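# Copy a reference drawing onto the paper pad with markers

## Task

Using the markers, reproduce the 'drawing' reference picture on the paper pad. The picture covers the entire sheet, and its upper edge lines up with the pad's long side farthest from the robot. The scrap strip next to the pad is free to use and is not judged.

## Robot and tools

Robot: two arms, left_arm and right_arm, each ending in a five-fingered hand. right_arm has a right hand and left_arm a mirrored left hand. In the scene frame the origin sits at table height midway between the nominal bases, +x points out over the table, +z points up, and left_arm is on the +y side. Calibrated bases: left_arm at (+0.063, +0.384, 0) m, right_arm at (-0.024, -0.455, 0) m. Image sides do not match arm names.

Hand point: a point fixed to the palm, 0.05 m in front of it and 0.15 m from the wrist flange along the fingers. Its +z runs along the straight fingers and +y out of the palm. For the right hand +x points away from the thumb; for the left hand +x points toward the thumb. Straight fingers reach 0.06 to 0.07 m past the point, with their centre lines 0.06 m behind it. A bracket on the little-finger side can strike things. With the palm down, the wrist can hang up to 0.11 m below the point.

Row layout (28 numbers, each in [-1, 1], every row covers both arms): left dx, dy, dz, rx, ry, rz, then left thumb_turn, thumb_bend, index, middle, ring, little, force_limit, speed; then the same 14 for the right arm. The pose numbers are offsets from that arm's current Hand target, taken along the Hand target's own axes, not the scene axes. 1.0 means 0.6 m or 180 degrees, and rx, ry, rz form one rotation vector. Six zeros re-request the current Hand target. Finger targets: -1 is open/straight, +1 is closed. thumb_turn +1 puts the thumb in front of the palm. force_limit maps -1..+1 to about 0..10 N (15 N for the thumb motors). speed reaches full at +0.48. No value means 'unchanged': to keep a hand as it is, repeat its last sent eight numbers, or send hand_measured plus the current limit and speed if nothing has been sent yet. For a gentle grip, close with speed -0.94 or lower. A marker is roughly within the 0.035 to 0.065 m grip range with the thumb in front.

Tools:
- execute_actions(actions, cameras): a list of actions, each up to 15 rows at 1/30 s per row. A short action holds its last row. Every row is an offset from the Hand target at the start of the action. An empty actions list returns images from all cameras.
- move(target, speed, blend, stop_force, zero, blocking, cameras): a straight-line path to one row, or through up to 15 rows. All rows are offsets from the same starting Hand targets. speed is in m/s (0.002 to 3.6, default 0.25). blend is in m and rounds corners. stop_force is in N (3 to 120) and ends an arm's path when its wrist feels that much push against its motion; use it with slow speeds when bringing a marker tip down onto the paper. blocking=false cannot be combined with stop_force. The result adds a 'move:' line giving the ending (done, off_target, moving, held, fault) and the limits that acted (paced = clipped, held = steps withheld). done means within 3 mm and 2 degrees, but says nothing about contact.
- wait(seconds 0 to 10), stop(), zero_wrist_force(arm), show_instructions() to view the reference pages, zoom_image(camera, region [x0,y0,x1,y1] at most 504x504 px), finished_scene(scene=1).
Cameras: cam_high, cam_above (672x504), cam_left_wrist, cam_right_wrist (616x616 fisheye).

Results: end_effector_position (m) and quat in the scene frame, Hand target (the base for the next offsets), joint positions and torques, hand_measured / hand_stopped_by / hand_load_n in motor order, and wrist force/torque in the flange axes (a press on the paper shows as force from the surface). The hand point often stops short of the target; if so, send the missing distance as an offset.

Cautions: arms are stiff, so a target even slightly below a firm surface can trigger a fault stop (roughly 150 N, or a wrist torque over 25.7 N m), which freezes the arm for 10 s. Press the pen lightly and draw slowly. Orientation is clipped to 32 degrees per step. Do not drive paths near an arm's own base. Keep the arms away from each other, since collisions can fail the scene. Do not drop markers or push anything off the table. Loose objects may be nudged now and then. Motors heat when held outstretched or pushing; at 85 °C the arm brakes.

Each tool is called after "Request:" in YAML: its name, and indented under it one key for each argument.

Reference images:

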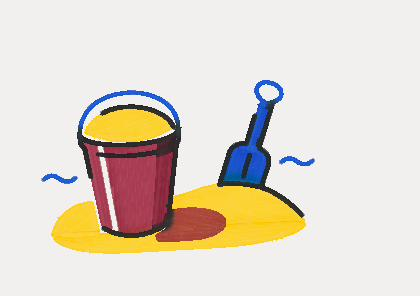

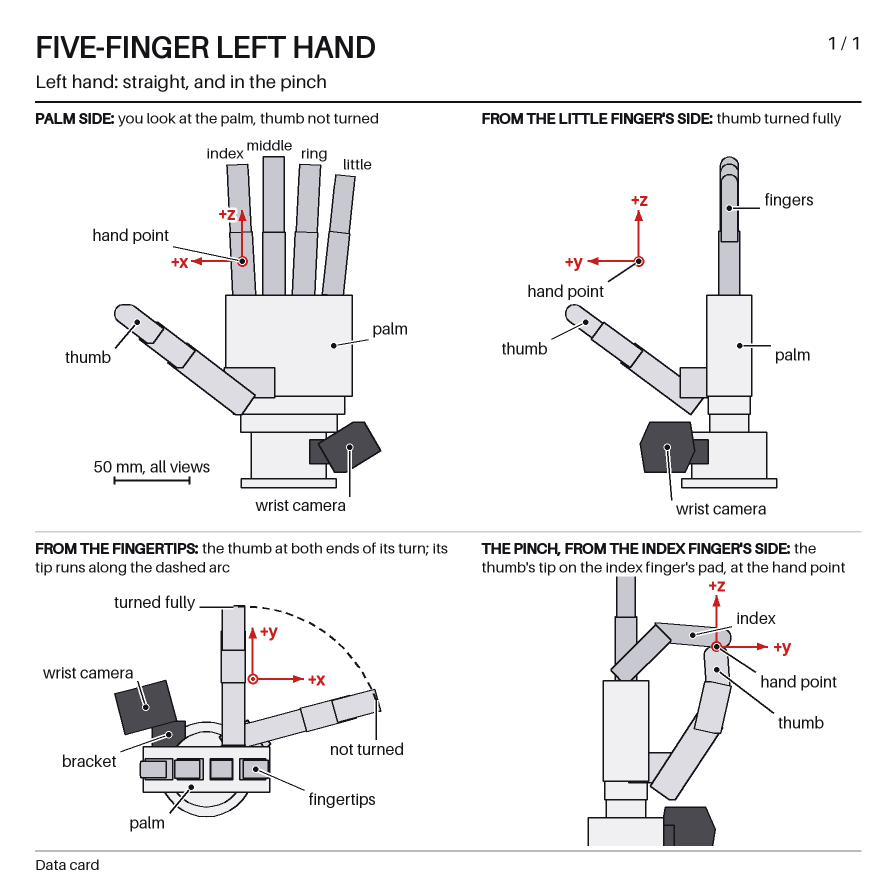

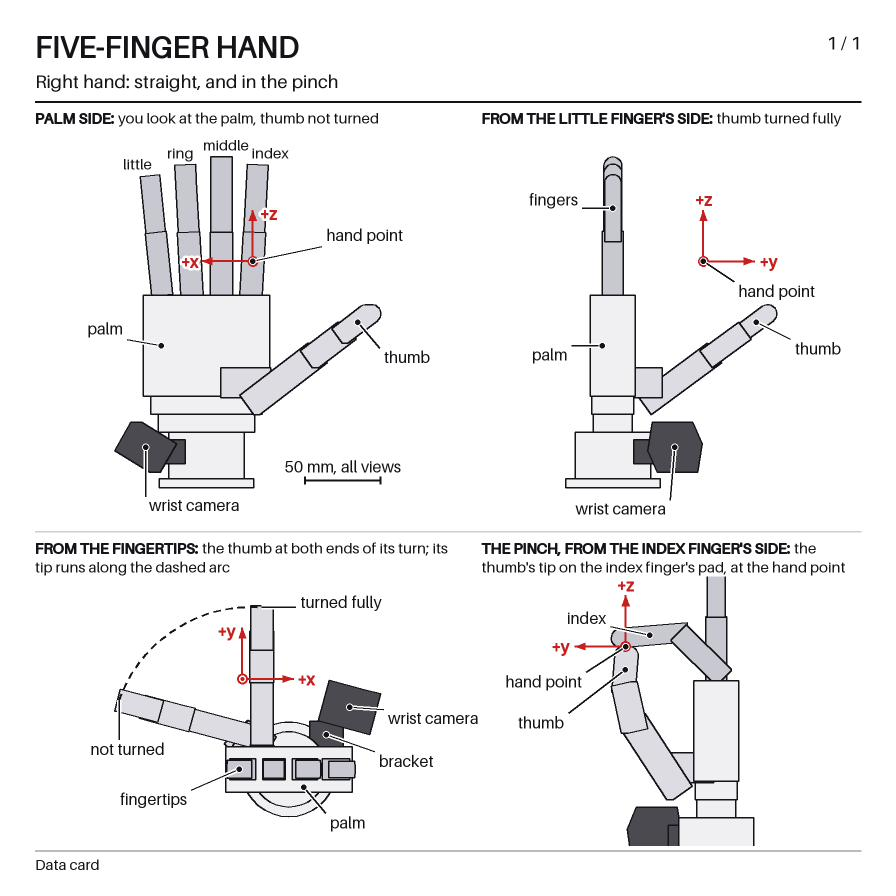

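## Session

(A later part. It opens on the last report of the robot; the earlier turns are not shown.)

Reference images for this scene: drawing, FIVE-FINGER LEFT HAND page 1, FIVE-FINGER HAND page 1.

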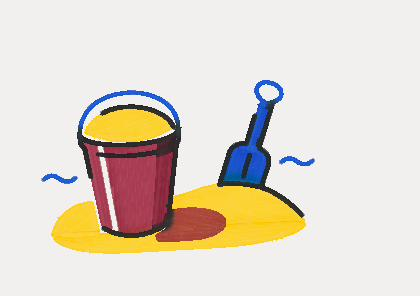

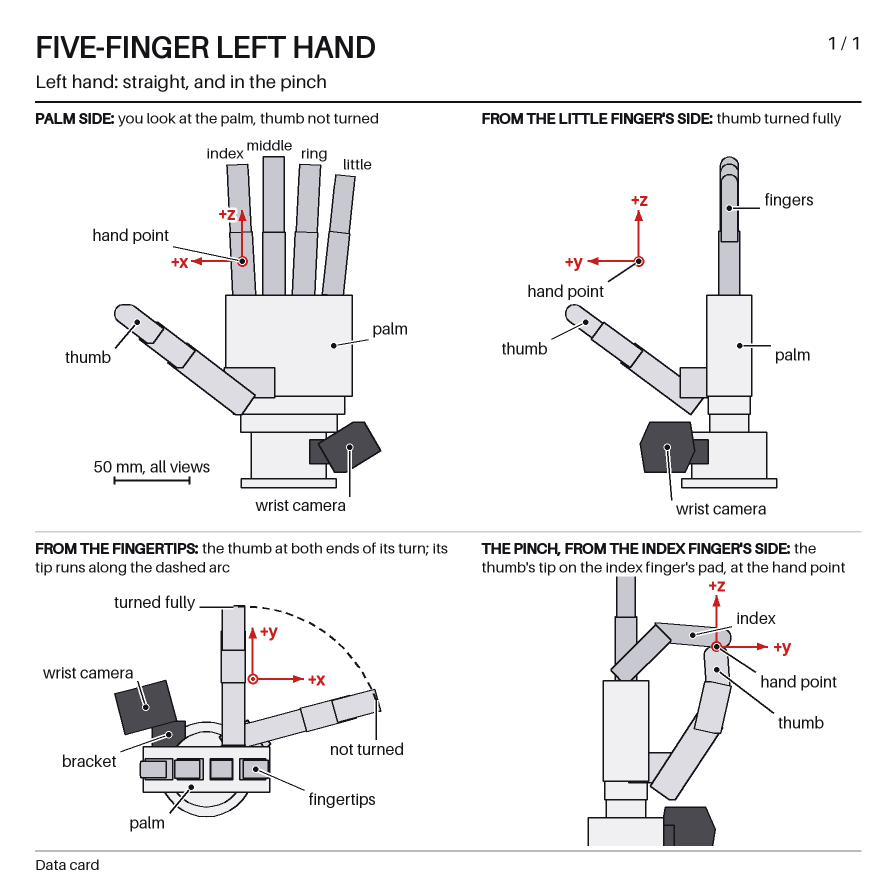

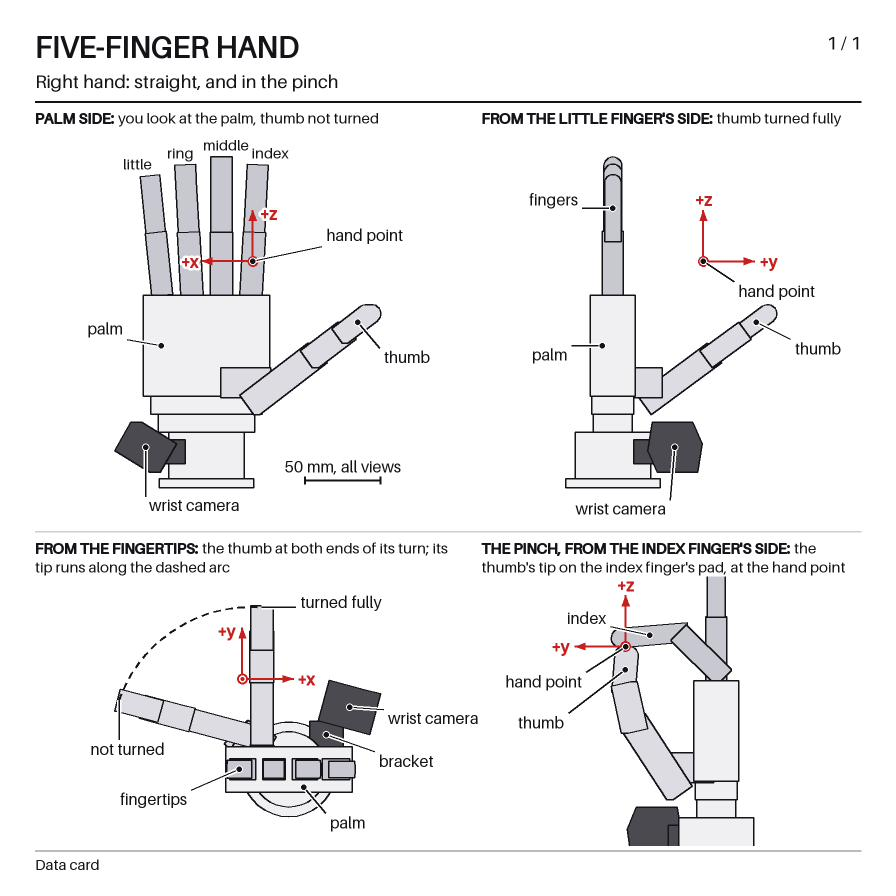

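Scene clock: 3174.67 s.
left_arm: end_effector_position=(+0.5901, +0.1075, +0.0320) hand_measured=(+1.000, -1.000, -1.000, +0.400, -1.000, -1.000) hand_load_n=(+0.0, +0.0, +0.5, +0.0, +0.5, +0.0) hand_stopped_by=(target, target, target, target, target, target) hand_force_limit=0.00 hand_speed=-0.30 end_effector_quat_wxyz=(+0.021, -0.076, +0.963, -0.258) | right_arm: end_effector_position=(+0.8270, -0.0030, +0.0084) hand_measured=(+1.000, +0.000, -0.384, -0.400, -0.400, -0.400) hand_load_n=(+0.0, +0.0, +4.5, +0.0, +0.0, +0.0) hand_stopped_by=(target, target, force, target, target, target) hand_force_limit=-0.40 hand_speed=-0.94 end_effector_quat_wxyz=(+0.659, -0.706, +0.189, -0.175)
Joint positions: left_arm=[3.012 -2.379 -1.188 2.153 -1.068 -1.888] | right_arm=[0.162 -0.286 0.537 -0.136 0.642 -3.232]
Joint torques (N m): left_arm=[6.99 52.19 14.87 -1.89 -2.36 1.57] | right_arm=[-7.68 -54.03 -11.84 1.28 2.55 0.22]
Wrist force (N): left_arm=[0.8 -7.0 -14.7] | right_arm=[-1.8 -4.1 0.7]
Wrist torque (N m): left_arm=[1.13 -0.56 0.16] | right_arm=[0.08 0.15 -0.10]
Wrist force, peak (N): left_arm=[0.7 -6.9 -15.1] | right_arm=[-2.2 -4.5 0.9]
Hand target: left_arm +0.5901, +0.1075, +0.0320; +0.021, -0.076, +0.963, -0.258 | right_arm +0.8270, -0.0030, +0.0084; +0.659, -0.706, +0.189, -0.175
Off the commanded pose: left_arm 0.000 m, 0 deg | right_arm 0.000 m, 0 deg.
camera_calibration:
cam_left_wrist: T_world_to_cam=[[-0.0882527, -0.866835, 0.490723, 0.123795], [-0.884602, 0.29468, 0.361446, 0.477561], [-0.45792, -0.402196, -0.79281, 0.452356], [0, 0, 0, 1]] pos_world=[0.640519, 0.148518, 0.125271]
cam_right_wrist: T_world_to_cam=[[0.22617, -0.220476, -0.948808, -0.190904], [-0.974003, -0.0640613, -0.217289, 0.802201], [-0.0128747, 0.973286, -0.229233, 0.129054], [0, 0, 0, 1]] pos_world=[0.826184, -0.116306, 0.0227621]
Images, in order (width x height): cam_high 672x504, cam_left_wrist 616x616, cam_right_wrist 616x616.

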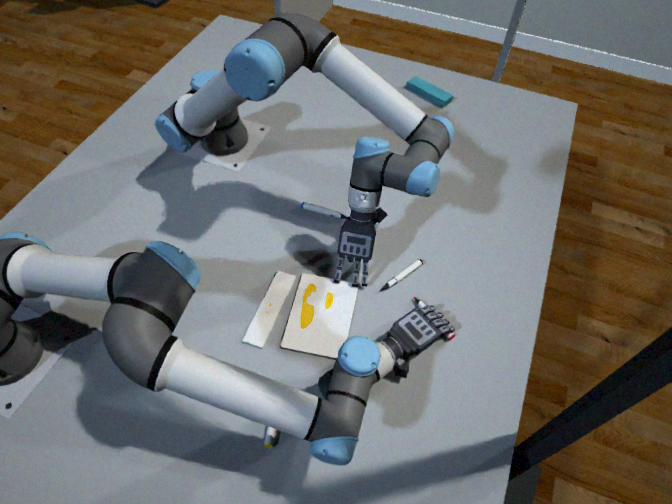

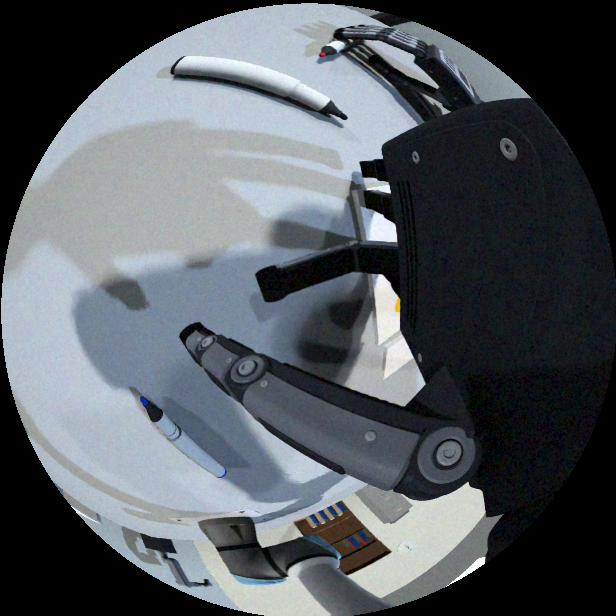

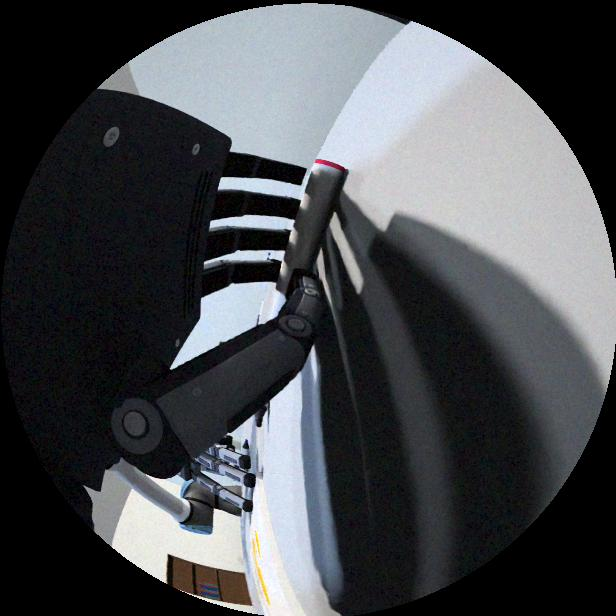

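Request:
move:
  target: [0,0,0,0,0,0, 1,-1,-1,0.4,-1,-1, 0, -0.3, 0,0,0,0,0,0, 1,0,-0.5,-0.5,-0.5,-0.5, -0.4, -0.8]

Request:
move:
  target:
    - [0,0,0,0,0,0, 1,-1,-1,0.4,-1,-1, 0, -0.3, 0,-0.055,0,0,0,0, 1,0,-0.5,-0.5,-0.5,-0.5, -0.4, -0.8]
    - [0,0,0,0,0,0, 1,-1,-1,0.4,-1,-1, 0, -0.3, 0,-0.055,0.055,0,0,0, 1,0,-0.5,-0.5,-0.5,-0.5, -0.4, -0.8]
  speed: 0.1
  cameras: ["cam_high", "cam_right_wrist"]

Request:
zoom_image:
  camera: "cam_right_wrist"
  region: [220, 140, 440, 400]

Request:
zoom_image:
  camera: "cam_high"
  region: [390, 280, 470, 360]

Scene clock: 3336.23 s.
left_arm: end_effector_position=(+0.5901, +0.1075, +0.0320) hand_measured=(+1.000, -1.000, -1.000, +0.400, -1.000, -1.000) hand_load_n=(+0.0, +0.0, +0.5, +0.0, +0.5, +0.0) hand_stopped_by=(target, target, target, target, target, target) hand_force_limit=0.00 hand_speed=-0.30 end_effector_quat_wxyz=(+0.021, -0.076, +0.963, -0.258) | right_arm: end_effector_position=(+0.8270, -0.0030, +0.0084) hand_measured=(+1.000, +0.000, -0.500, -0.500, -0.500, -0.500) hand_load_n=(+0.0, +0.0, +0.0, +0.0, +0.0, +0.0) hand_stopped_by=(target, target, target, target, target, target) hand_force_limit=-0.40 hand_speed=-0.80 end_effector_quat_wxyz=(+0.659, -0.706, +0.189, -0.175)
Joint positions: left_arm=[3.012 -2.379 -1.188 2.153 -1.068 -1.888] | right_arm=[0.162 -0.286 0.537 -0.136 0.642 -3.232]
Joint torques (N m): left_arm=[6.11 52.5 14.09 -1.95 -2.2 1.46] | right_arm=[-7.12 -62.25 -16.79 1.27 2.47 1.91]
Wrist force (N): left_arm=[0.6 -6.8 -14.5] | right_arm=[-1.1 0.0 -0.4]
Wrist torque (N m): left_arm=[1.14 -0.52 0.14] | right_arm=[-0.09 0.22 -0.13]
Wrist force, peak (N): left_arm=[0.5 -6.9 -15.2] | right_arm=[-2.2 -4.7 0.7]
Hand target: left_arm +0.5901, +0.1075, +0.0320; +0.021, -0.076, +0.963, -0.258 | right_arm +0.8270, -0.0030, +0.0084; +0.659, -0.706, +0.189, -0.175
Off the commanded pose: left_arm 0.000 m, 0 deg | right_arm 0.000 m, 0 deg.
move: done

Scene clock: 3337.80 s.
left_arm: end_effector_position=(+0.5901, +0.1075, +0.0320) hand_measured=(+1.000, -1.000, -1.000, +0.400, -1.000, -1.000) hand_load_n=(+0.0, +0.0, +0.5, +0.5, +0.5, +0.0) hand_stopped_by=(target, target, target, target, target, target) hand_force_limit=0.00 hand_speed=-0.30 end_effector_quat_wxyz=(+0.021, -0.076, +0.963, -0.258) | right_arm: end_effector_position=(+0.8445, +0.0275, +0.0390) hand_measured=(+1.000, +0.000, -0.500, -0.500, -0.500, -0.500) hand_load_n=(+0.0, +0.0, +0.0, +0.0, +0.0, +0.0) hand_stopped_by=(target, target, target, target, target, target) hand_force_limit=-0.40 hand_speed=-0.80 end_effector_quat_wxyz=(+0.659, -0.706, +0.189, -0.175)
Joint positions: left_arm=[3.012 -2.379 -1.188 2.153 -1.068 -1.888] | right_arm=[0.197 -0.136 0.149 0.097 0.678 -3.225]
Joint torques (N m): left_arm=[7.2 52.16 14.2 -1.97 -2.3 1.42] | right_arm=[-7.87 -75.93 -15.08 -3.12 -0.47 -0.03]
Wrist force (N): left_arm=[0.6 -6.9 -14.8] | right_arm=[-0.8 -0.3 -0.2]
Wrist torque (N m): left_arm=[1.15 -0.54 0.14] | right_arm=[-0.19 0.17 0.01]
Wrist force, peak (N): left_arm=[0.9 -7.0 -15.1] | right_arm=[-1.2 1.4 0.1]
Hand target: left_arm +0.5901, +0.1075, +0.0320; +0.021, -0.076, +0.963, -0.258 | right_arm +0.8446, +0.0275, +0.0391; +0.659, -0.706, +0.189, -0.175
Off the commanded pose: left_arm 0.000 m, 0 deg | right_arm 0.000 m, 0 deg.
move: done
camera_calibration:
cam_right_wrist: T_world_to_cam=[[0.226262, -0.2204, -0.948804, -0.15927], [-0.973983, -0.0639667, -0.217407, 0.827825], [-0.0127754, 0.97331, -0.229139, 0.106499], [0, 0, 0, 1]] pos_world=[0.843685, -0.0858059, 0.0532621]
Images, in order (width x height): cam_high 672x504, cam_right_wrist 616x616.

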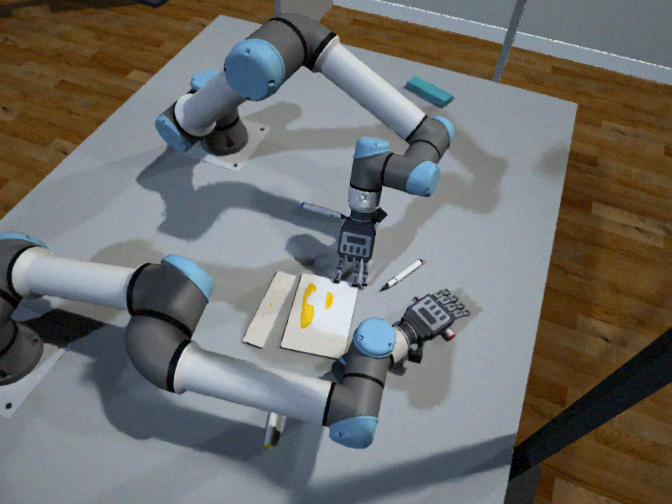

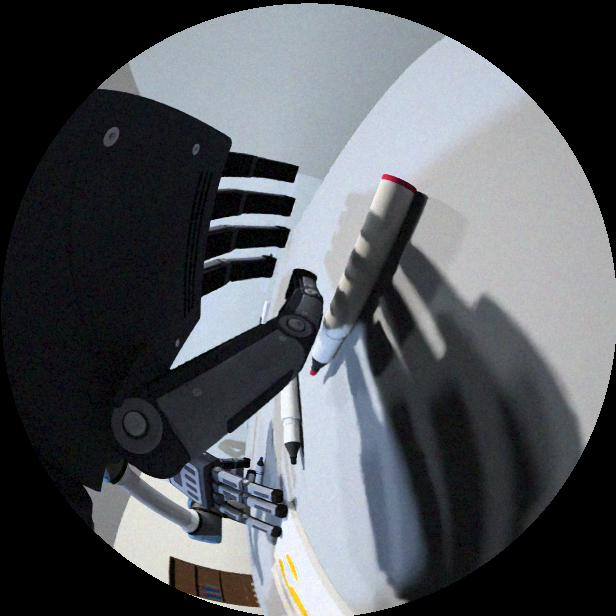

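Scaled by 1.938 from the camera's 616x616 image, which has a finer 880x880 frame.

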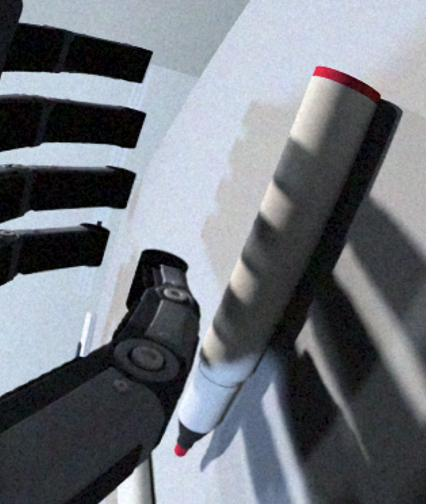

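Scaled by 6.300.

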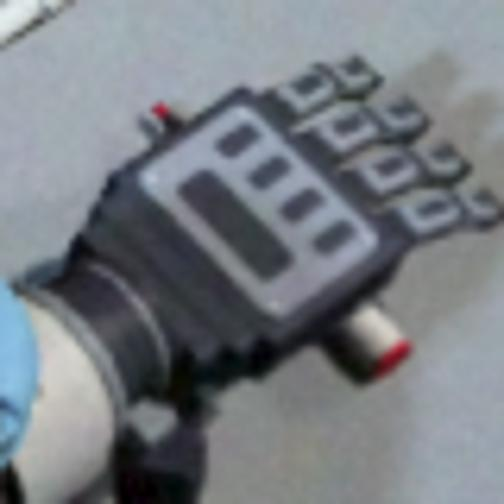

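Request:
move:
  target:
    - [0,0,0,0,0,0, 1,-1,-1,0.4,-1,-1, 0, -0.3, 0,0,-0.0067,0,0,0, 1,0,-0.5,-0.5,-0.5,-0.5, -0.4, -0.8]
    - [0,0,0,0,0,0, 1,-1,-1,0.4,-1,-1, 0, -0.3, 0,0.035,-0.0067,0,0,0, 1,0,-0.5,-0.5,-0.5,-0.5, -0.4, -0.8]
  speed: 0.06

Request:
move:
  target: [0,0,0,0,0,0, 1,-1,-1,0.4,-1,-1, 0, -0.3, 0,0.0165,0,0,0,0, 1,0,-0.5,-0.5,-0.5,-0.5, -0.4, -0.8]
  speed: 0.01
  stop_force: 3
  cameras: ["cam_high", "cam_right_wrist"]

Request:
zoom_image:
  camera: "cam_right_wrist"
  region: [220, 140, 440, 400]

Request:
zoom_image:
  camera: "cam_high"
  region: [390, 280, 470, 360]

Scene clock: 3401.43 s.
left_arm: end_effector_position=(+0.5901, +0.1075, +0.0320) hand_measured=(+1.000, -1.000, -1.000, +0.400, -1.000, -1.000) hand_load_n=(+0.0, -0.5, +0.5, +0.0, +0.5, +0.0) hand_stopped_by=(target, target, target, target, target, target) hand_force_limit=0.00 hand_speed=-0.30 end_effector_quat_wxyz=(+0.021, -0.076, +0.963, -0.258) | right_arm: end_effector_position=(+0.8418, +0.0227, +0.0182) hand_measured=(+1.000, +0.000, -0.500, -0.500, -0.500, -0.500) hand_load_n=(+0.0, +0.0, +0.0, +0.0, +0.0, +0.0) hand_stopped_by=(target, target, target, target, target, target) hand_force_limit=-0.40 hand_speed=-0.80 end_effector_quat_wxyz=(+0.659, -0.706, +0.189, -0.175)
Joint positions: left_arm=[3.012 -2.379 -1.188 2.153 -1.068 -1.888] | right_arm=[0.192 -0.167 0.266 0.012 0.672 -3.226]
Joint torques (N m): left_arm=[6.39 52.76 14.55 -1.87 -2.34 1.55] | right_arm=[-3.9 -75.6 -28.08 1.65 0.77 3.25]
Wrist force (N): left_arm=[0.9 -6.5 -14.4] | right_arm=[-0.8 -0.3 -0.5]
Wrist torque (N m): left_arm=[1.18 -0.57 0.15] | right_arm=[-0.15 0.18 0.00]
Wrist force, peak (N): left_arm=[0.5 -6.8 -15.1] | right_arm=[-0.9 -0.9 -0.2]
Hand target: left_arm +0.5901, +0.1075, +0.0320; +0.021, -0.076, +0.963, -0.258 | right_arm +0.8418, +0.0228, +0.0184; +0.659, -0.706, +0.189, -0.175
Off the commanded pose: left_arm 0.000 m, 0 deg | right_arm 0.000 m, 0 deg.
move: done

Scene clock: 3403.70 s.
left_arm: end_effector_position=(+0.5901, +0.1075, +0.0320) hand_measured=(+1.000, -1.000, -1.000, +0.400, -1.000, -1.000) hand_load_n=(+0.0, -0.5, +0.5, +0.0, +0.5, +0.0) hand_stopped_by=(target, target, target, target, target, target) hand_force_limit=0.00 hand_speed=-0.30 end_effector_quat_wxyz=(+0.021, -0.076, +0.963, -0.258) | right_arm: end_effector_position=(+0.8415, +0.0222, +0.0085) hand_measured=(+1.000, +0.000, -0.500, -0.500, -0.500, -0.500) hand_load_n=(+0.0, +0.0, +0.0, +0.0, +0.0, +0.0) hand_stopped_by=(target, target, target, target, target, target) hand_force_limit=-0.40 hand_speed=-0.80 end_effector_quat_wxyz=(+0.659, -0.706, +0.189, -0.175)
Joint positions: left_arm=[3.012 -2.379 -1.188 2.153 -1.068 -1.888] | right_arm=[0.191 -0.163 0.281 -0.008 0.672 -3.226]
Joint torques (N m): left_arm=[6.47 52.31 14.51 -1.69 -2.29 1.35] | right_arm=[-5.25 -75.91 -25.99 0.93 -1.41 -1.94]
Wrist force (N): left_arm=[0.7 -6.8 -14.6] | right_arm=[-1.0 0.0 -0.4]
Wrist torque (N m): left_arm=[1.15 -0.55 0.15] | right_arm=[-0.10 0.20 0.00]
Wrist force, peak (N): left_arm=[0.7 -7.1 -15.1] | right_arm=[-1.1 0.2 -0.6]
Hand target: left_arm +0.5901, +0.1075, +0.0320; +0.021, -0.076, +0.963, -0.258 | right_arm +0.8415, +0.0222, +0.0085; +0.659, -0.706, +0.189, -0.175
Off the commanded pose: left_arm 0.000 m, 0 deg | right_arm 0.000 m, 0 deg.
move: done
camera_calibration:
cam_right_wrist: T_world_to_cam=[[0.226099, -0.220481, -0.948824, -0.188495], [-0.974019, -0.064045, -0.217221, 0.817967], [-0.0128744, 0.973286, -0.229233, 0.104834], [0, 0, 0, 1]] pos_world=[0.840684, -0.0912065, 0.0228621]
Images, in order (width x height): cam_high 672x504, cam_right_wrist 616x616.

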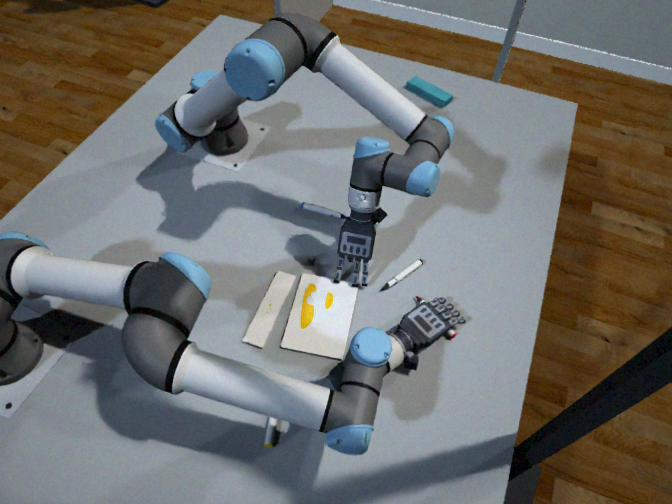

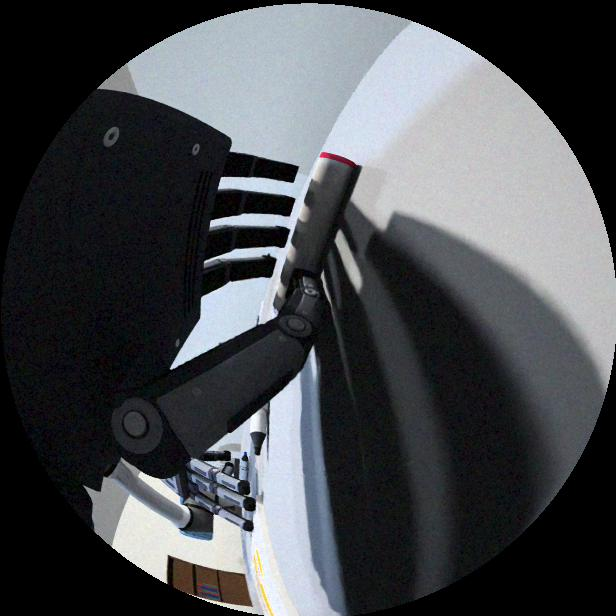

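Scaled by 1.938 from the camera's 616x616 image, which has a finer 880x880 frame.

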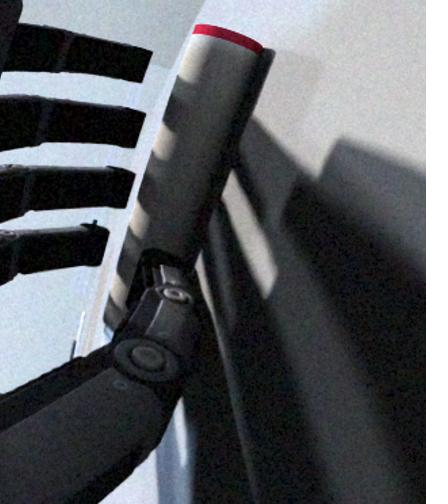

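Scaled by 6.300.

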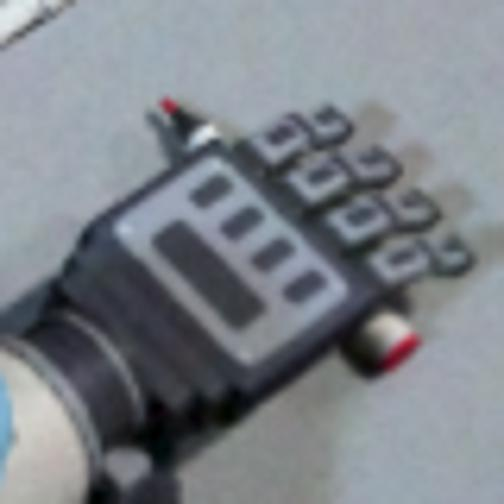

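Request:
move:
  target: [0,0,0,0,0,0, 1,-1,-1,0.4,-1,-1, 0, -0.3, 0,0,0.0083,0,0,0, 1,0,-0.35,-0.5,-0.5,-0.5, -0.4, -0.8]
  speed: 0.01

Request:
move:
  target: [0,0,0,0,0,0, 1,-1,-1,0.4,-1,-1, 0, -0.3, 0,0,0,0,0,0, 1,0,0.3,-0.5,-0.5,-0.5, -0.4, -0.94]
  cameras: ["cam_high", "cam_right_wrist"]

Request:
zoom_image:
  camera: "cam_high"
  region: [390, 280, 470, 360]

Scene clock: 3430.57 s.
left_arm: end_effector_position=(+0.5901, +0.1075, +0.0320) hand_measured=(+1.000, -1.000, -1.000, +0.400, -1.000, -1.000) hand_load_n=(+0.0, +0.0, +0.5, +0.0, +0.5, +0.0) hand_stopped_by=(target, target, target, target, target, target) hand_force_limit=0.00 hand_speed=-0.30 end_effector_quat_wxyz=(+0.021, -0.076, +0.963, -0.258) | right_arm: end_effector_position=(+0.8439, +0.0266, +0.0082) hand_measured=(+1.000, +0.000, -0.350, -0.500, -0.500, -0.500) hand_load_n=(+0.0, +0.0, +0.0, +0.0, +0.0, +0.0) hand_stopped_by=(target, target, target, target, target, target) hand_force_limit=-0.40 hand_speed=-0.80 end_effector_quat_wxyz=(+0.659, -0.706, +0.189, -0.175)
Joint positions: left_arm=[3.012 -2.379 -1.188 2.153 -1.068 -1.888] | right_arm=[0.196 -0.127 0.208 0.03 0.677 -3.225]
Joint torques (N m): left_arm=[5.72 52.14 13.91 -2.03 -2.36 1.4] | right_arm=[-1.42 -65.07 -22.85 0.33 -2.5 -2.85]
Wrist force (N): left_arm=[1.0 -6.8 -14.4] | right_arm=[-1.0 0.0 -0.2]
Wrist torque (N m): left_arm=[1.14 -0.59 0.17] | right_arm=[-0.12 0.21 -0.12]
Wrist force, peak (N): left_arm=[0.8 -7.1 -15.0] | right_arm=[-1.1 0.0 -0.6]
Hand target: left_arm +0.5901, +0.1075, +0.0320; +0.021, -0.076, +0.963, -0.258 | right_arm +0.8440, +0.0265, +0.0082; +0.659, -0.706, +0.189, -0.175
Off the commanded pose: left_arm 0.000 m, 0 deg | right_arm 0.000 m, 0 deg.
move: done

Scene clock: 3432.53 s.
left_arm: end_effector_position=(+0.5901, +0.1075, +0.0320) hand_measured=(+1.000, -1.000, -1.000, +0.400, -1.000, -1.000) hand_load_n=(+0.0, +0.5, +0.5, +0.0, +0.5, +0.0) hand_stopped_by=(target, target, target, target, target, target) hand_force_limit=0.00 hand_speed=-0.30 end_effector_quat_wxyz=(+0.021, -0.076, +0.963, -0.258) | right_arm: end_effector_position=(+0.8440, +0.0265, +0.0082) hand_measured=(+1.000, +0.000, -0.058, -0.500, -0.500, -0.500) hand_load_n=(-1.0, +0.5, +4.5, +0.0, +0.0, +0.0) hand_stopped_by=(target, target, force, target, target, target) hand_force_limit=-0.40 hand_speed=-0.94 end_effector_quat_wxyz=(+0.659, -0.706, +0.189, -0.175)
Joint positions: left_arm=[3.012 -2.379 -1.188 2.153 -1.068 -1.888] | right_arm=[0.196 -0.127 0.208 0.03 0.676 -3.225]
Joint torques (N m): left_arm=[7.16 51.58 14.19 -1.88 -2.31 1.33] | right_arm=[-8.24 -73.68 -16.42 -2.33 -2.72 -2.74]
Wrist force (N): left_arm=[0.7 -6.8 -14.8] | right_arm=[-1.4 -2.3 0.4]
Wrist torque (N m): left_arm=[1.17 -0.57 0.15] | right_arm=[-0.10 0.20 -0.09]
Wrist force, peak (N): left_arm=[0.7 -6.9 -15.3] | right_arm=[-1.5 -2.7 0.4]
Hand target: left_arm +0.5901, +0.1075, +0.0320; +0.021, -0.076, +0.963, -0.258 | right_arm +0.8440, +0.0265, +0.0082; +0.659, -0.706, +0.189, -0.175
Off the commanded pose: left_arm 0.000 m, 0 deg | right_arm 0.000 m, 0 deg.
move: done
camera_calibration:
cam_right_wrist: T_world_to_cam=[[0.226192, -0.220475, -0.948804, -0.188453], [-0.973998, -0.0640663, -0.217311, 0.820601], [-0.0128748, 0.973286, -0.229233, 0.100515], [0, 0, 0, 1]] pos_world=[0.843184, -0.0868065, 0.0225621]
Images, in order (width x height): cam_high 672x504, cam_right_wrist 616x616.

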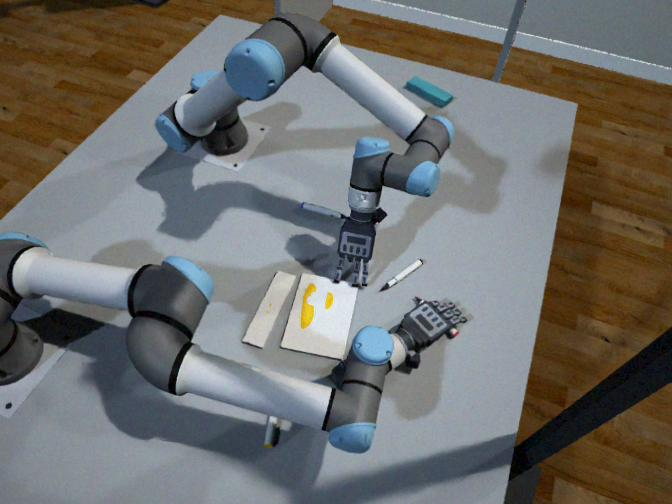

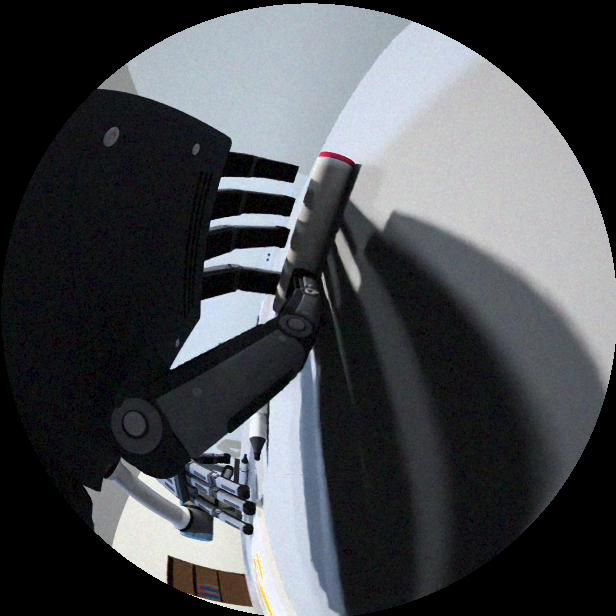

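Scaled by 6.300.

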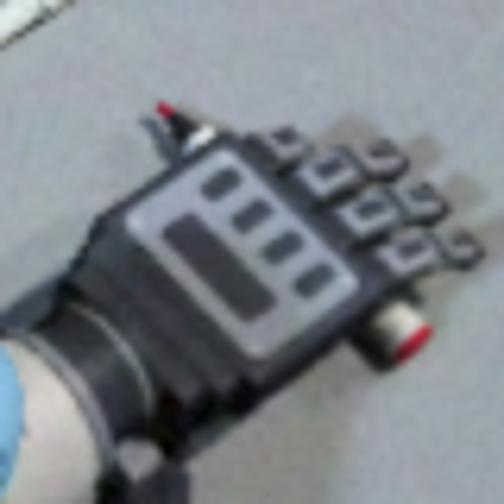

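Request:
move:
  target: [0,0,0,0,0,0, 1,-1,-1,0.4,-1,-1, 0, -0.3, 0,0,0,0,0,0, 1,0,0.31,-0.5,-0.5,-0.5, 0.2, -0.94]

Request:
move:
  target: [0,0,0,0,0,0, 1,-1,-1,0.4,-1,-1, 0, -0.3, 0,-0.05,0,0,0,0, 1,0,0.31,-0.5,-0.5,-0.5, 0.2, -0.94]
  speed: 0.03
  cameras: ["cam_high", "cam_right_wrist"]

Request:
zoom_image:
  camera: "cam_high"
  region: [390, 280, 470, 360]

Scene clock: 3443.63 s.
left_arm: end_effector_position=(+0.5901, +0.1075, +0.0320) hand_measured=(+1.000, -1.000, -1.000, +0.400, -1.000, -1.000) hand_load_n=(+0.0, +0.0, +0.5, +0.0, +0.5, +0.0) hand_stopped_by=(target, target, target, target, target, target) hand_force_limit=0.00 hand_speed=-0.30 end_effector_quat_wxyz=(+0.021, -0.076, +0.963, -0.258) | right_arm: end_effector_position=(+0.8440, +0.0265, +0.0082) hand_measured=(+1.000, +0.000, -0.054, -0.500, -0.500, -0.500) hand_load_n=(-1.5, +1.0, +6.0, +0.0, +0.0, -0.5) hand_stopped_by=(target, target, force, target, target, target) hand_force_limit=0.20 hand_speed=-0.94 end_effector_quat_wxyz=(+0.659, -0.706, +0.189, -0.175)
Joint positions: left_arm=[3.012 -2.379 -1.188 2.153 -1.068 -1.888] | right_arm=[0.196 -0.127 0.208 0.03 0.676 -3.225]
Joint torques (N m): left_arm=[6.52 51.88 13.97 -1.76 -2.56 1.51] | right_arm=[-6.98 -59.81 -16.72 -2.22 -0.35 -2.09]
Motor temperatures (°C): left_arm=[34 36 31 42 42 38] | right_arm=[29 35 33 42 37 39]
Wrist force (N): left_arm=[0.8 -6.8 -14.6] | right_arm=[-1.6 -2.7 0.3]
Wrist torque (N m): left_arm=[1.15 -0.56 0.15] | right_arm=[-0.05 0.21 -0.09]
Wrist force, peak (N): left_arm=[0.5 -7.2 -15.0] | right_arm=[-1.7 -3.5 0.9]
Hand target: left_arm +0.5901, +0.1075, +0.0320; +0.021, -0.076, +0.963, -0.258 | right_arm +0.8440, +0.0265, +0.0082; +0.659, -0.706, +0.189, -0.175
Off the commanded pose: left_arm 0.000 m, 0 deg | right_arm 0.000 m, 0 deg.
move: done

Scene clock: 3445.07 s.
left_arm: end_effector_position=(+0.5901, +0.1075, +0.0320) hand_measured=(+1.000, -1.000, -1.000, +0.400, -1.000, -1.000) hand_load_n=(+0.0, +0.0, +0.5, +0.0, +1.0, +0.0) hand_stopped_by=(target, target, target, target, target, target) hand_force_limit=0.00 hand_speed=-0.30 end_effector_quat_wxyz=(+0.021, -0.076, +0.963, -0.258) | right_arm: end_effector_position=(+0.8450, +0.0282, +0.0380) hand_measured=(+1.000, +0.000, -0.054, -0.500, -0.500, -0.500) hand_load_n=(-2.0, +2.0, +4.5, +0.0, +0.0, +0.0) hand_stopped_by=(target, target, force, target, target, target) hand_force_limit=0.20 hand_speed=-0.94 end_effector_quat_wxyz=(+0.659, -0.706, +0.189, -0.175)
Joint positions: left_arm=[3.012 -2.379 -1.188 2.153 -1.068 -1.888] | right_arm=[0.198 -0.122 0.121 0.111 0.679 -3.225]
Joint torques (N m): left_arm=[5.89 52.04 13.7 -1.8 -2.33 1.43] | right_arm=[5.06 -71.59 -21.41 0.09 -2.69 -2.83]
Wrist force (N): left_arm=[0.4 -6.9 -14.7] | right_arm=[-0.6 0.1 -0.3]
Wrist torque (N m): left_arm=[1.14 -0.50 0.13] | right_arm=[-0.14 0.15 -0.08]
Wrist force, peak (N): left_arm=[0.8 -6.8 -15.2] | right_arm=[-1.4 -3.0 0.5]
Hand target: left_arm +0.5901, +0.1075, +0.0320; +0.021, -0.076, +0.963, -0.258 | right_arm +0.8450, +0.0282, +0.0381; +0.659, -0.706, +0.189, -0.175
Off the commanded pose: left_arm 0.000 m, 0 deg | right_arm 0.000 m, 0 deg.
move: done
camera_calibration:
cam_right_wrist: T_world_to_cam=[[0.226056, -0.220506, -0.948829, -0.159917], [-0.974031, -0.0639402, -0.217201, 0.828192], [-0.0127742, 0.973288, -0.229233, 0.10562], [0, 0, 0, 1]] pos_world=[0.844184, -0.0851065, 0.0523621]
Images, in order (width x height): cam_high 672x504, cam_right_wrist 616x616.

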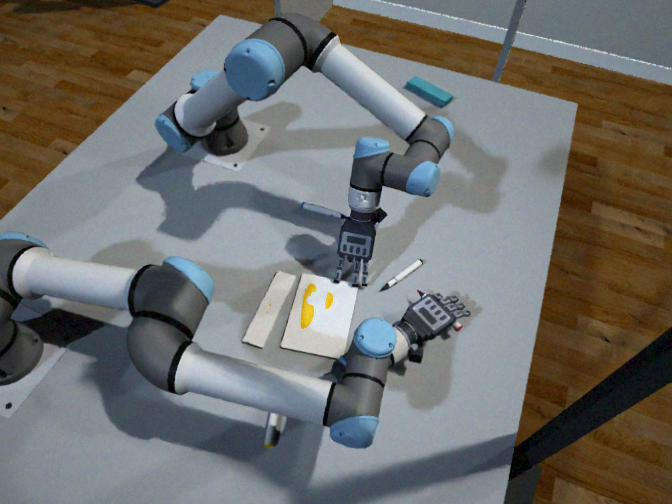

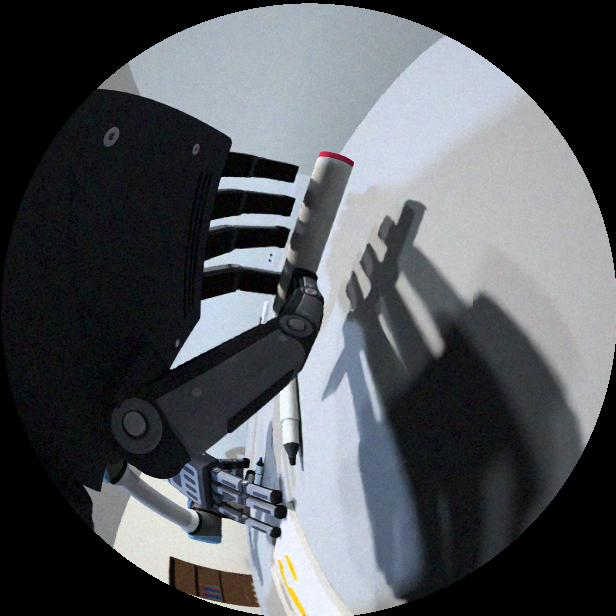

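Scaled by 6.300.

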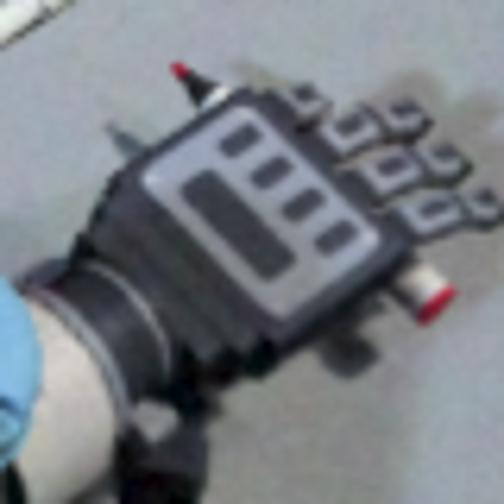

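Request:
move:
  target: [0,0,0,0,0,0, 1,-1,-1,0.4,-1,-1, 0, -0.3, 0,0,0,0,0,0, 1,0,0.31,0.3,-0.5,-0.5, 0.0, -0.93]

Request:
move:
  target: [0,0,0,0,0,0, 1,-1,-1,0.4,-1,-1, 0, -0.3, 0,0,0,0,0,0, 1,0,0.31,0.3,0.3,0.3, -0.85, -0.94]

Request:
move:
  target: [0,0,0,0,0,0, 1,-1,-1,0.4,-1,-1, 0, -0.3, 0,0,0,0,0,0, 1,0,0.33,0.3,0.3,0.3, 0.5, -0.95]

Request:
move:
  target: [0,0,0,0,0,0, 1,-1,-1,0.4,-1,-1, 0, -0.3, 0,0,0,0,0,0, 1,0,0.33,0.33,0.3,0.3, 0.3, -0.95]
  cameras: ["cam_right_wrist"]

Scene clock: 3462.00 s.
left_arm: end_effector_position=(+0.5901, +0.1075, +0.0320) hand_measured=(+1.000, -1.000, -1.000, +0.400, -1.000, -1.000) hand_load_n=(+0.5, +0.0, +0.5, +0.0, +0.5, +0.0) hand_stopped_by=(target, target, target, target, target, target) hand_force_limit=0.00 hand_speed=-0.30 end_effector_quat_wxyz=(+0.021, -0.076, +0.963, -0.258) | right_arm: end_effector_position=(+0.8450, +0.0282, +0.0381) hand_measured=(+1.000, -0.002, -0.054, -0.056, -0.500, -0.500) hand_load_n=(+1.5, +5.0, +4.5, +6.5, +0.0, +0.0) hand_stopped_by=(target, target, force, force, target, target) hand_force_limit=0.00 hand_speed=-0.93 end_effector_quat_wxyz=(+0.659, -0.706, +0.189, -0.175)
Joint positions: left_arm=[3.012 -2.379 -1.188 2.153 -1.068 -1.888] | right_arm=[0.198 -0.122 0.121 0.111 0.678 -3.225]
Joint torques (N m): left_arm=[6.31 51.6 13.65 -1.95 -2.37 1.33] | right_arm=[-6.8 -76.47 -14.8 -2.75 -2.83 -2.74]
Wrist force (N): left_arm=[0.8 -6.7 -14.7] | right_arm=[-0.9 0.1 -0.4]
Wrist torque (N m): left_arm=[1.16 -0.57 0.15] | right_arm=[-0.13 0.20 -0.09]
Wrist force, peak (N): left_arm=[0.7 -6.9 -15.2] | right_arm=[-1.0 0.1 -0.7]
Hand target: left_arm +0.5901, +0.1075, +0.0320; +0.021, -0.076, +0.963, -0.258 | right_arm +0.8450, +0.0282, +0.0381; +0.659, -0.706, +0.189, -0.175
Off the commanded pose: left_arm 0.000 m, 0 deg | right_arm 0.000 m, 0 deg.
move: done

Scene clock: 3464.83 s.
left_arm: end_effector_position=(+0.5901, +0.1075, +0.0320) hand_measured=(+1.000, -1.000, -1.000, +0.400, -1.000, -1.000) hand_load_n=(+0.0, +0.0, +0.5, +0.0, +0.5, +0.0) hand_stopped_by=(target, target, target, target, target, target) hand_force_limit=0.00 hand_speed=-0.30 end_effector_quat_wxyz=(+0.021, -0.076, +0.963, -0.258) | right_arm: end_effector_position=(+0.8450, +0.0282, +0.0381) hand_measured=(+1.000, -0.002, -0.054, -0.056, -0.072, -0.066) hand_load_n=(+2.0, +5.5, +5.0, +4.5, +0.0, +1.0) hand_stopped_by=(target, target, force, force, force, force) hand_force_limit=-0.85 hand_speed=-0.94 end_effector_quat_wxyz=(+0.659, -0.706, +0.189, -0.175)
Joint positions: left_arm=[3.012 -2.379 -1.188 2.153 -1.068 -1.888] | right_arm=[0.198 -0.122 0.121 0.111 0.678 -3.225]
Joint torques (N m): left_arm=[6.41 52.04 13.95 -1.75 -2.18 1.55] | right_arm=[-6.84 -76.47 -14.64 -2.65 -2.96 -2.63]
Wrist force (N): left_arm=[0.7 -7.1 -14.6] | right_arm=[-0.7 0.3 -0.1]
Wrist torque (N m): left_arm=[1.11 -0.55 0.15] | right_arm=[-0.12 0.16 -0.08]
Wrist force, peak (N): left_arm=[0.8 -7.0 -15.0] | right_arm=[-1.2 0.2 -0.6]
Hand target: left_arm +0.5901, +0.1075, +0.0320; +0.021, -0.076, +0.963, -0.258 | right_arm +0.8450, +0.0282, +0.0381; +0.659, -0.706, +0.189, -0.175
Off the commanded pose: left_arm 0.000 m, 0 deg | right_arm 0.000 m, 0 deg.
move: done

Scene clock: 3465.33 s.
left_arm: end_effector_position=(+0.5901, +0.1075, +0.0320) hand_measured=(+1.000, -1.000, -1.000, +0.400, -1.000, -1.000) hand_load_n=(+0.0, +0.0, +0.5, +0.0, +0.5, +0.0) hand_stopped_by=(target, target, target, target, target, target) hand_force_limit=0.00 hand_speed=-0.30 end_effector_quat_wxyz=(+0.021, -0.076, +0.963, -0.258) | right_arm: end_effector_position=(+0.8450, +0.0282, +0.0381) hand_measured=(+1.000, -0.002, -0.048, -0.056, -0.072, -0.066) hand_load_n=(+1.5, +6.5, +7.5, +4.0, +0.5, +2.0) hand_stopped_by=(target, target, force, force, force, force) hand_force_limit=0.50 hand_speed=-0.95 end_effector_quat_wxyz=(+0.659, -0.706, +0.189, -0.175)
Joint positions: left_arm=[3.012 -2.379 -1.188 2.153 -1.068 -1.888] | right_arm=[0.198 -0.122 0.121 0.111 0.678 -3.225]
Joint torques (N m): left_arm=[6.05 51.81 13.31 -1.9 -2.21 1.44] | right_arm=[-6.6 -76.11 -15.31 -2.55 -2.93 -2.83]
Wrist force (N): left_arm=[0.9 -7.0 -14.6] | right_arm=[-0.9 0.1 -0.3]
Wrist torque (N m): left_arm=[1.12 -0.58 0.16] | right_arm=[-0.13 0.19 -0.10]
Wrist force, peak (N): left_arm=[0.6 -6.9 -15.1] | right_arm=[-1.0 0.2 -0.5]
Hand target: left_arm +0.5901, +0.1075, +0.0320; +0.021, -0.076, +0.963, -0.258 | right_arm +0.8450, +0.0282, +0.0381; +0.659, -0.706, +0.189, -0.175
Off the commanded pose: left_arm 0.000 m, 0 deg | right_arm 0.000 m, 0 deg.
move: done

Scene clock: 3465.83 s.
left_arm: end_effector_position=(+0.5901, +0.1075, +0.0320) hand_measured=(+1.000, -1.000, -1.000, +0.400, -1.000, -1.000) hand_load_n=(+0.0, +0.0, +0.5, +0.0, +1.0, +0.0) hand_stopped_by=(target, target, target, target, target, target) hand_force_limit=0.00 hand_speed=-0.30 end_effector_quat_wxyz=(+0.021, -0.076, +0.963, -0.258) | right_arm: end_effector_position=(+0.8450, +0.0282, +0.0381) hand_measured=(+1.000, -0.002, -0.048, -0.048, -0.072, -0.066) hand_load_n=(+2.0, +7.0, +7.0, +7.5, +0.0, +1.0) hand_stopped_by=(target, target, force, force, force, force) hand_force_limit=0.30 hand_speed=-0.95 end_effector_quat_wxyz=(+0.659, -0.706, +0.189, -0.175)
Joint positions: left_arm=[3.012 -2.379 -1.188 2.153 -1.068 -1.888] | right_arm=[0.198 -0.122 0.121 0.111 0.678 -3.225]
Joint torques (N m): left_arm=[5.34 51.85 14.05 -1.74 -2.49 1.27] | right_arm=[-7.01 -75.99 -13.69 -2.67 -2.83 -2.87]
Wrist force (N): left_arm=[0.6 -6.8 -14.6] | right_arm=[-0.8 0.0 -0.4]
Wrist torque (N m): left_arm=[1.15 -0.52 0.14] | right_arm=[-0.15 0.17 -0.09]
Wrist force, peak (N): left_arm=[0.8 -7.0 -14.9] | right_arm=[-1.1 0.0 -0.4]
Hand target: left_arm +0.5901, +0.1075, +0.0320; +0.021, -0.076, +0.963, -0.258 | right_arm +0.8450, +0.0282, +0.0381; +0.659, -0.706, +0.189, -0.175
Off the commanded pose: left_arm 0.000 m, 0 deg | right_arm 0.000 m, 0 deg.
move: done
camera_calibration:
cam_right_wrist: T_world_to_cam=[[0.22617, -0.220476, -0.948808, -0.159916], [-0.974003, -0.0640613, -0.217289, 0.828185], [-0.0128747, 0.973286, -0.229233, 0.105728], [0, 0, 0, 1]] pos_world=[0.844184, -0.0851065, 0.0524621]
Images, in order (width x height): cam_right_wrist 616x616.

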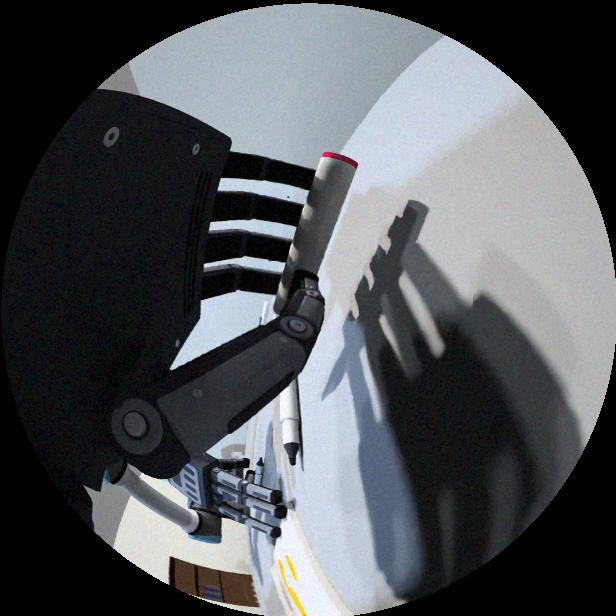

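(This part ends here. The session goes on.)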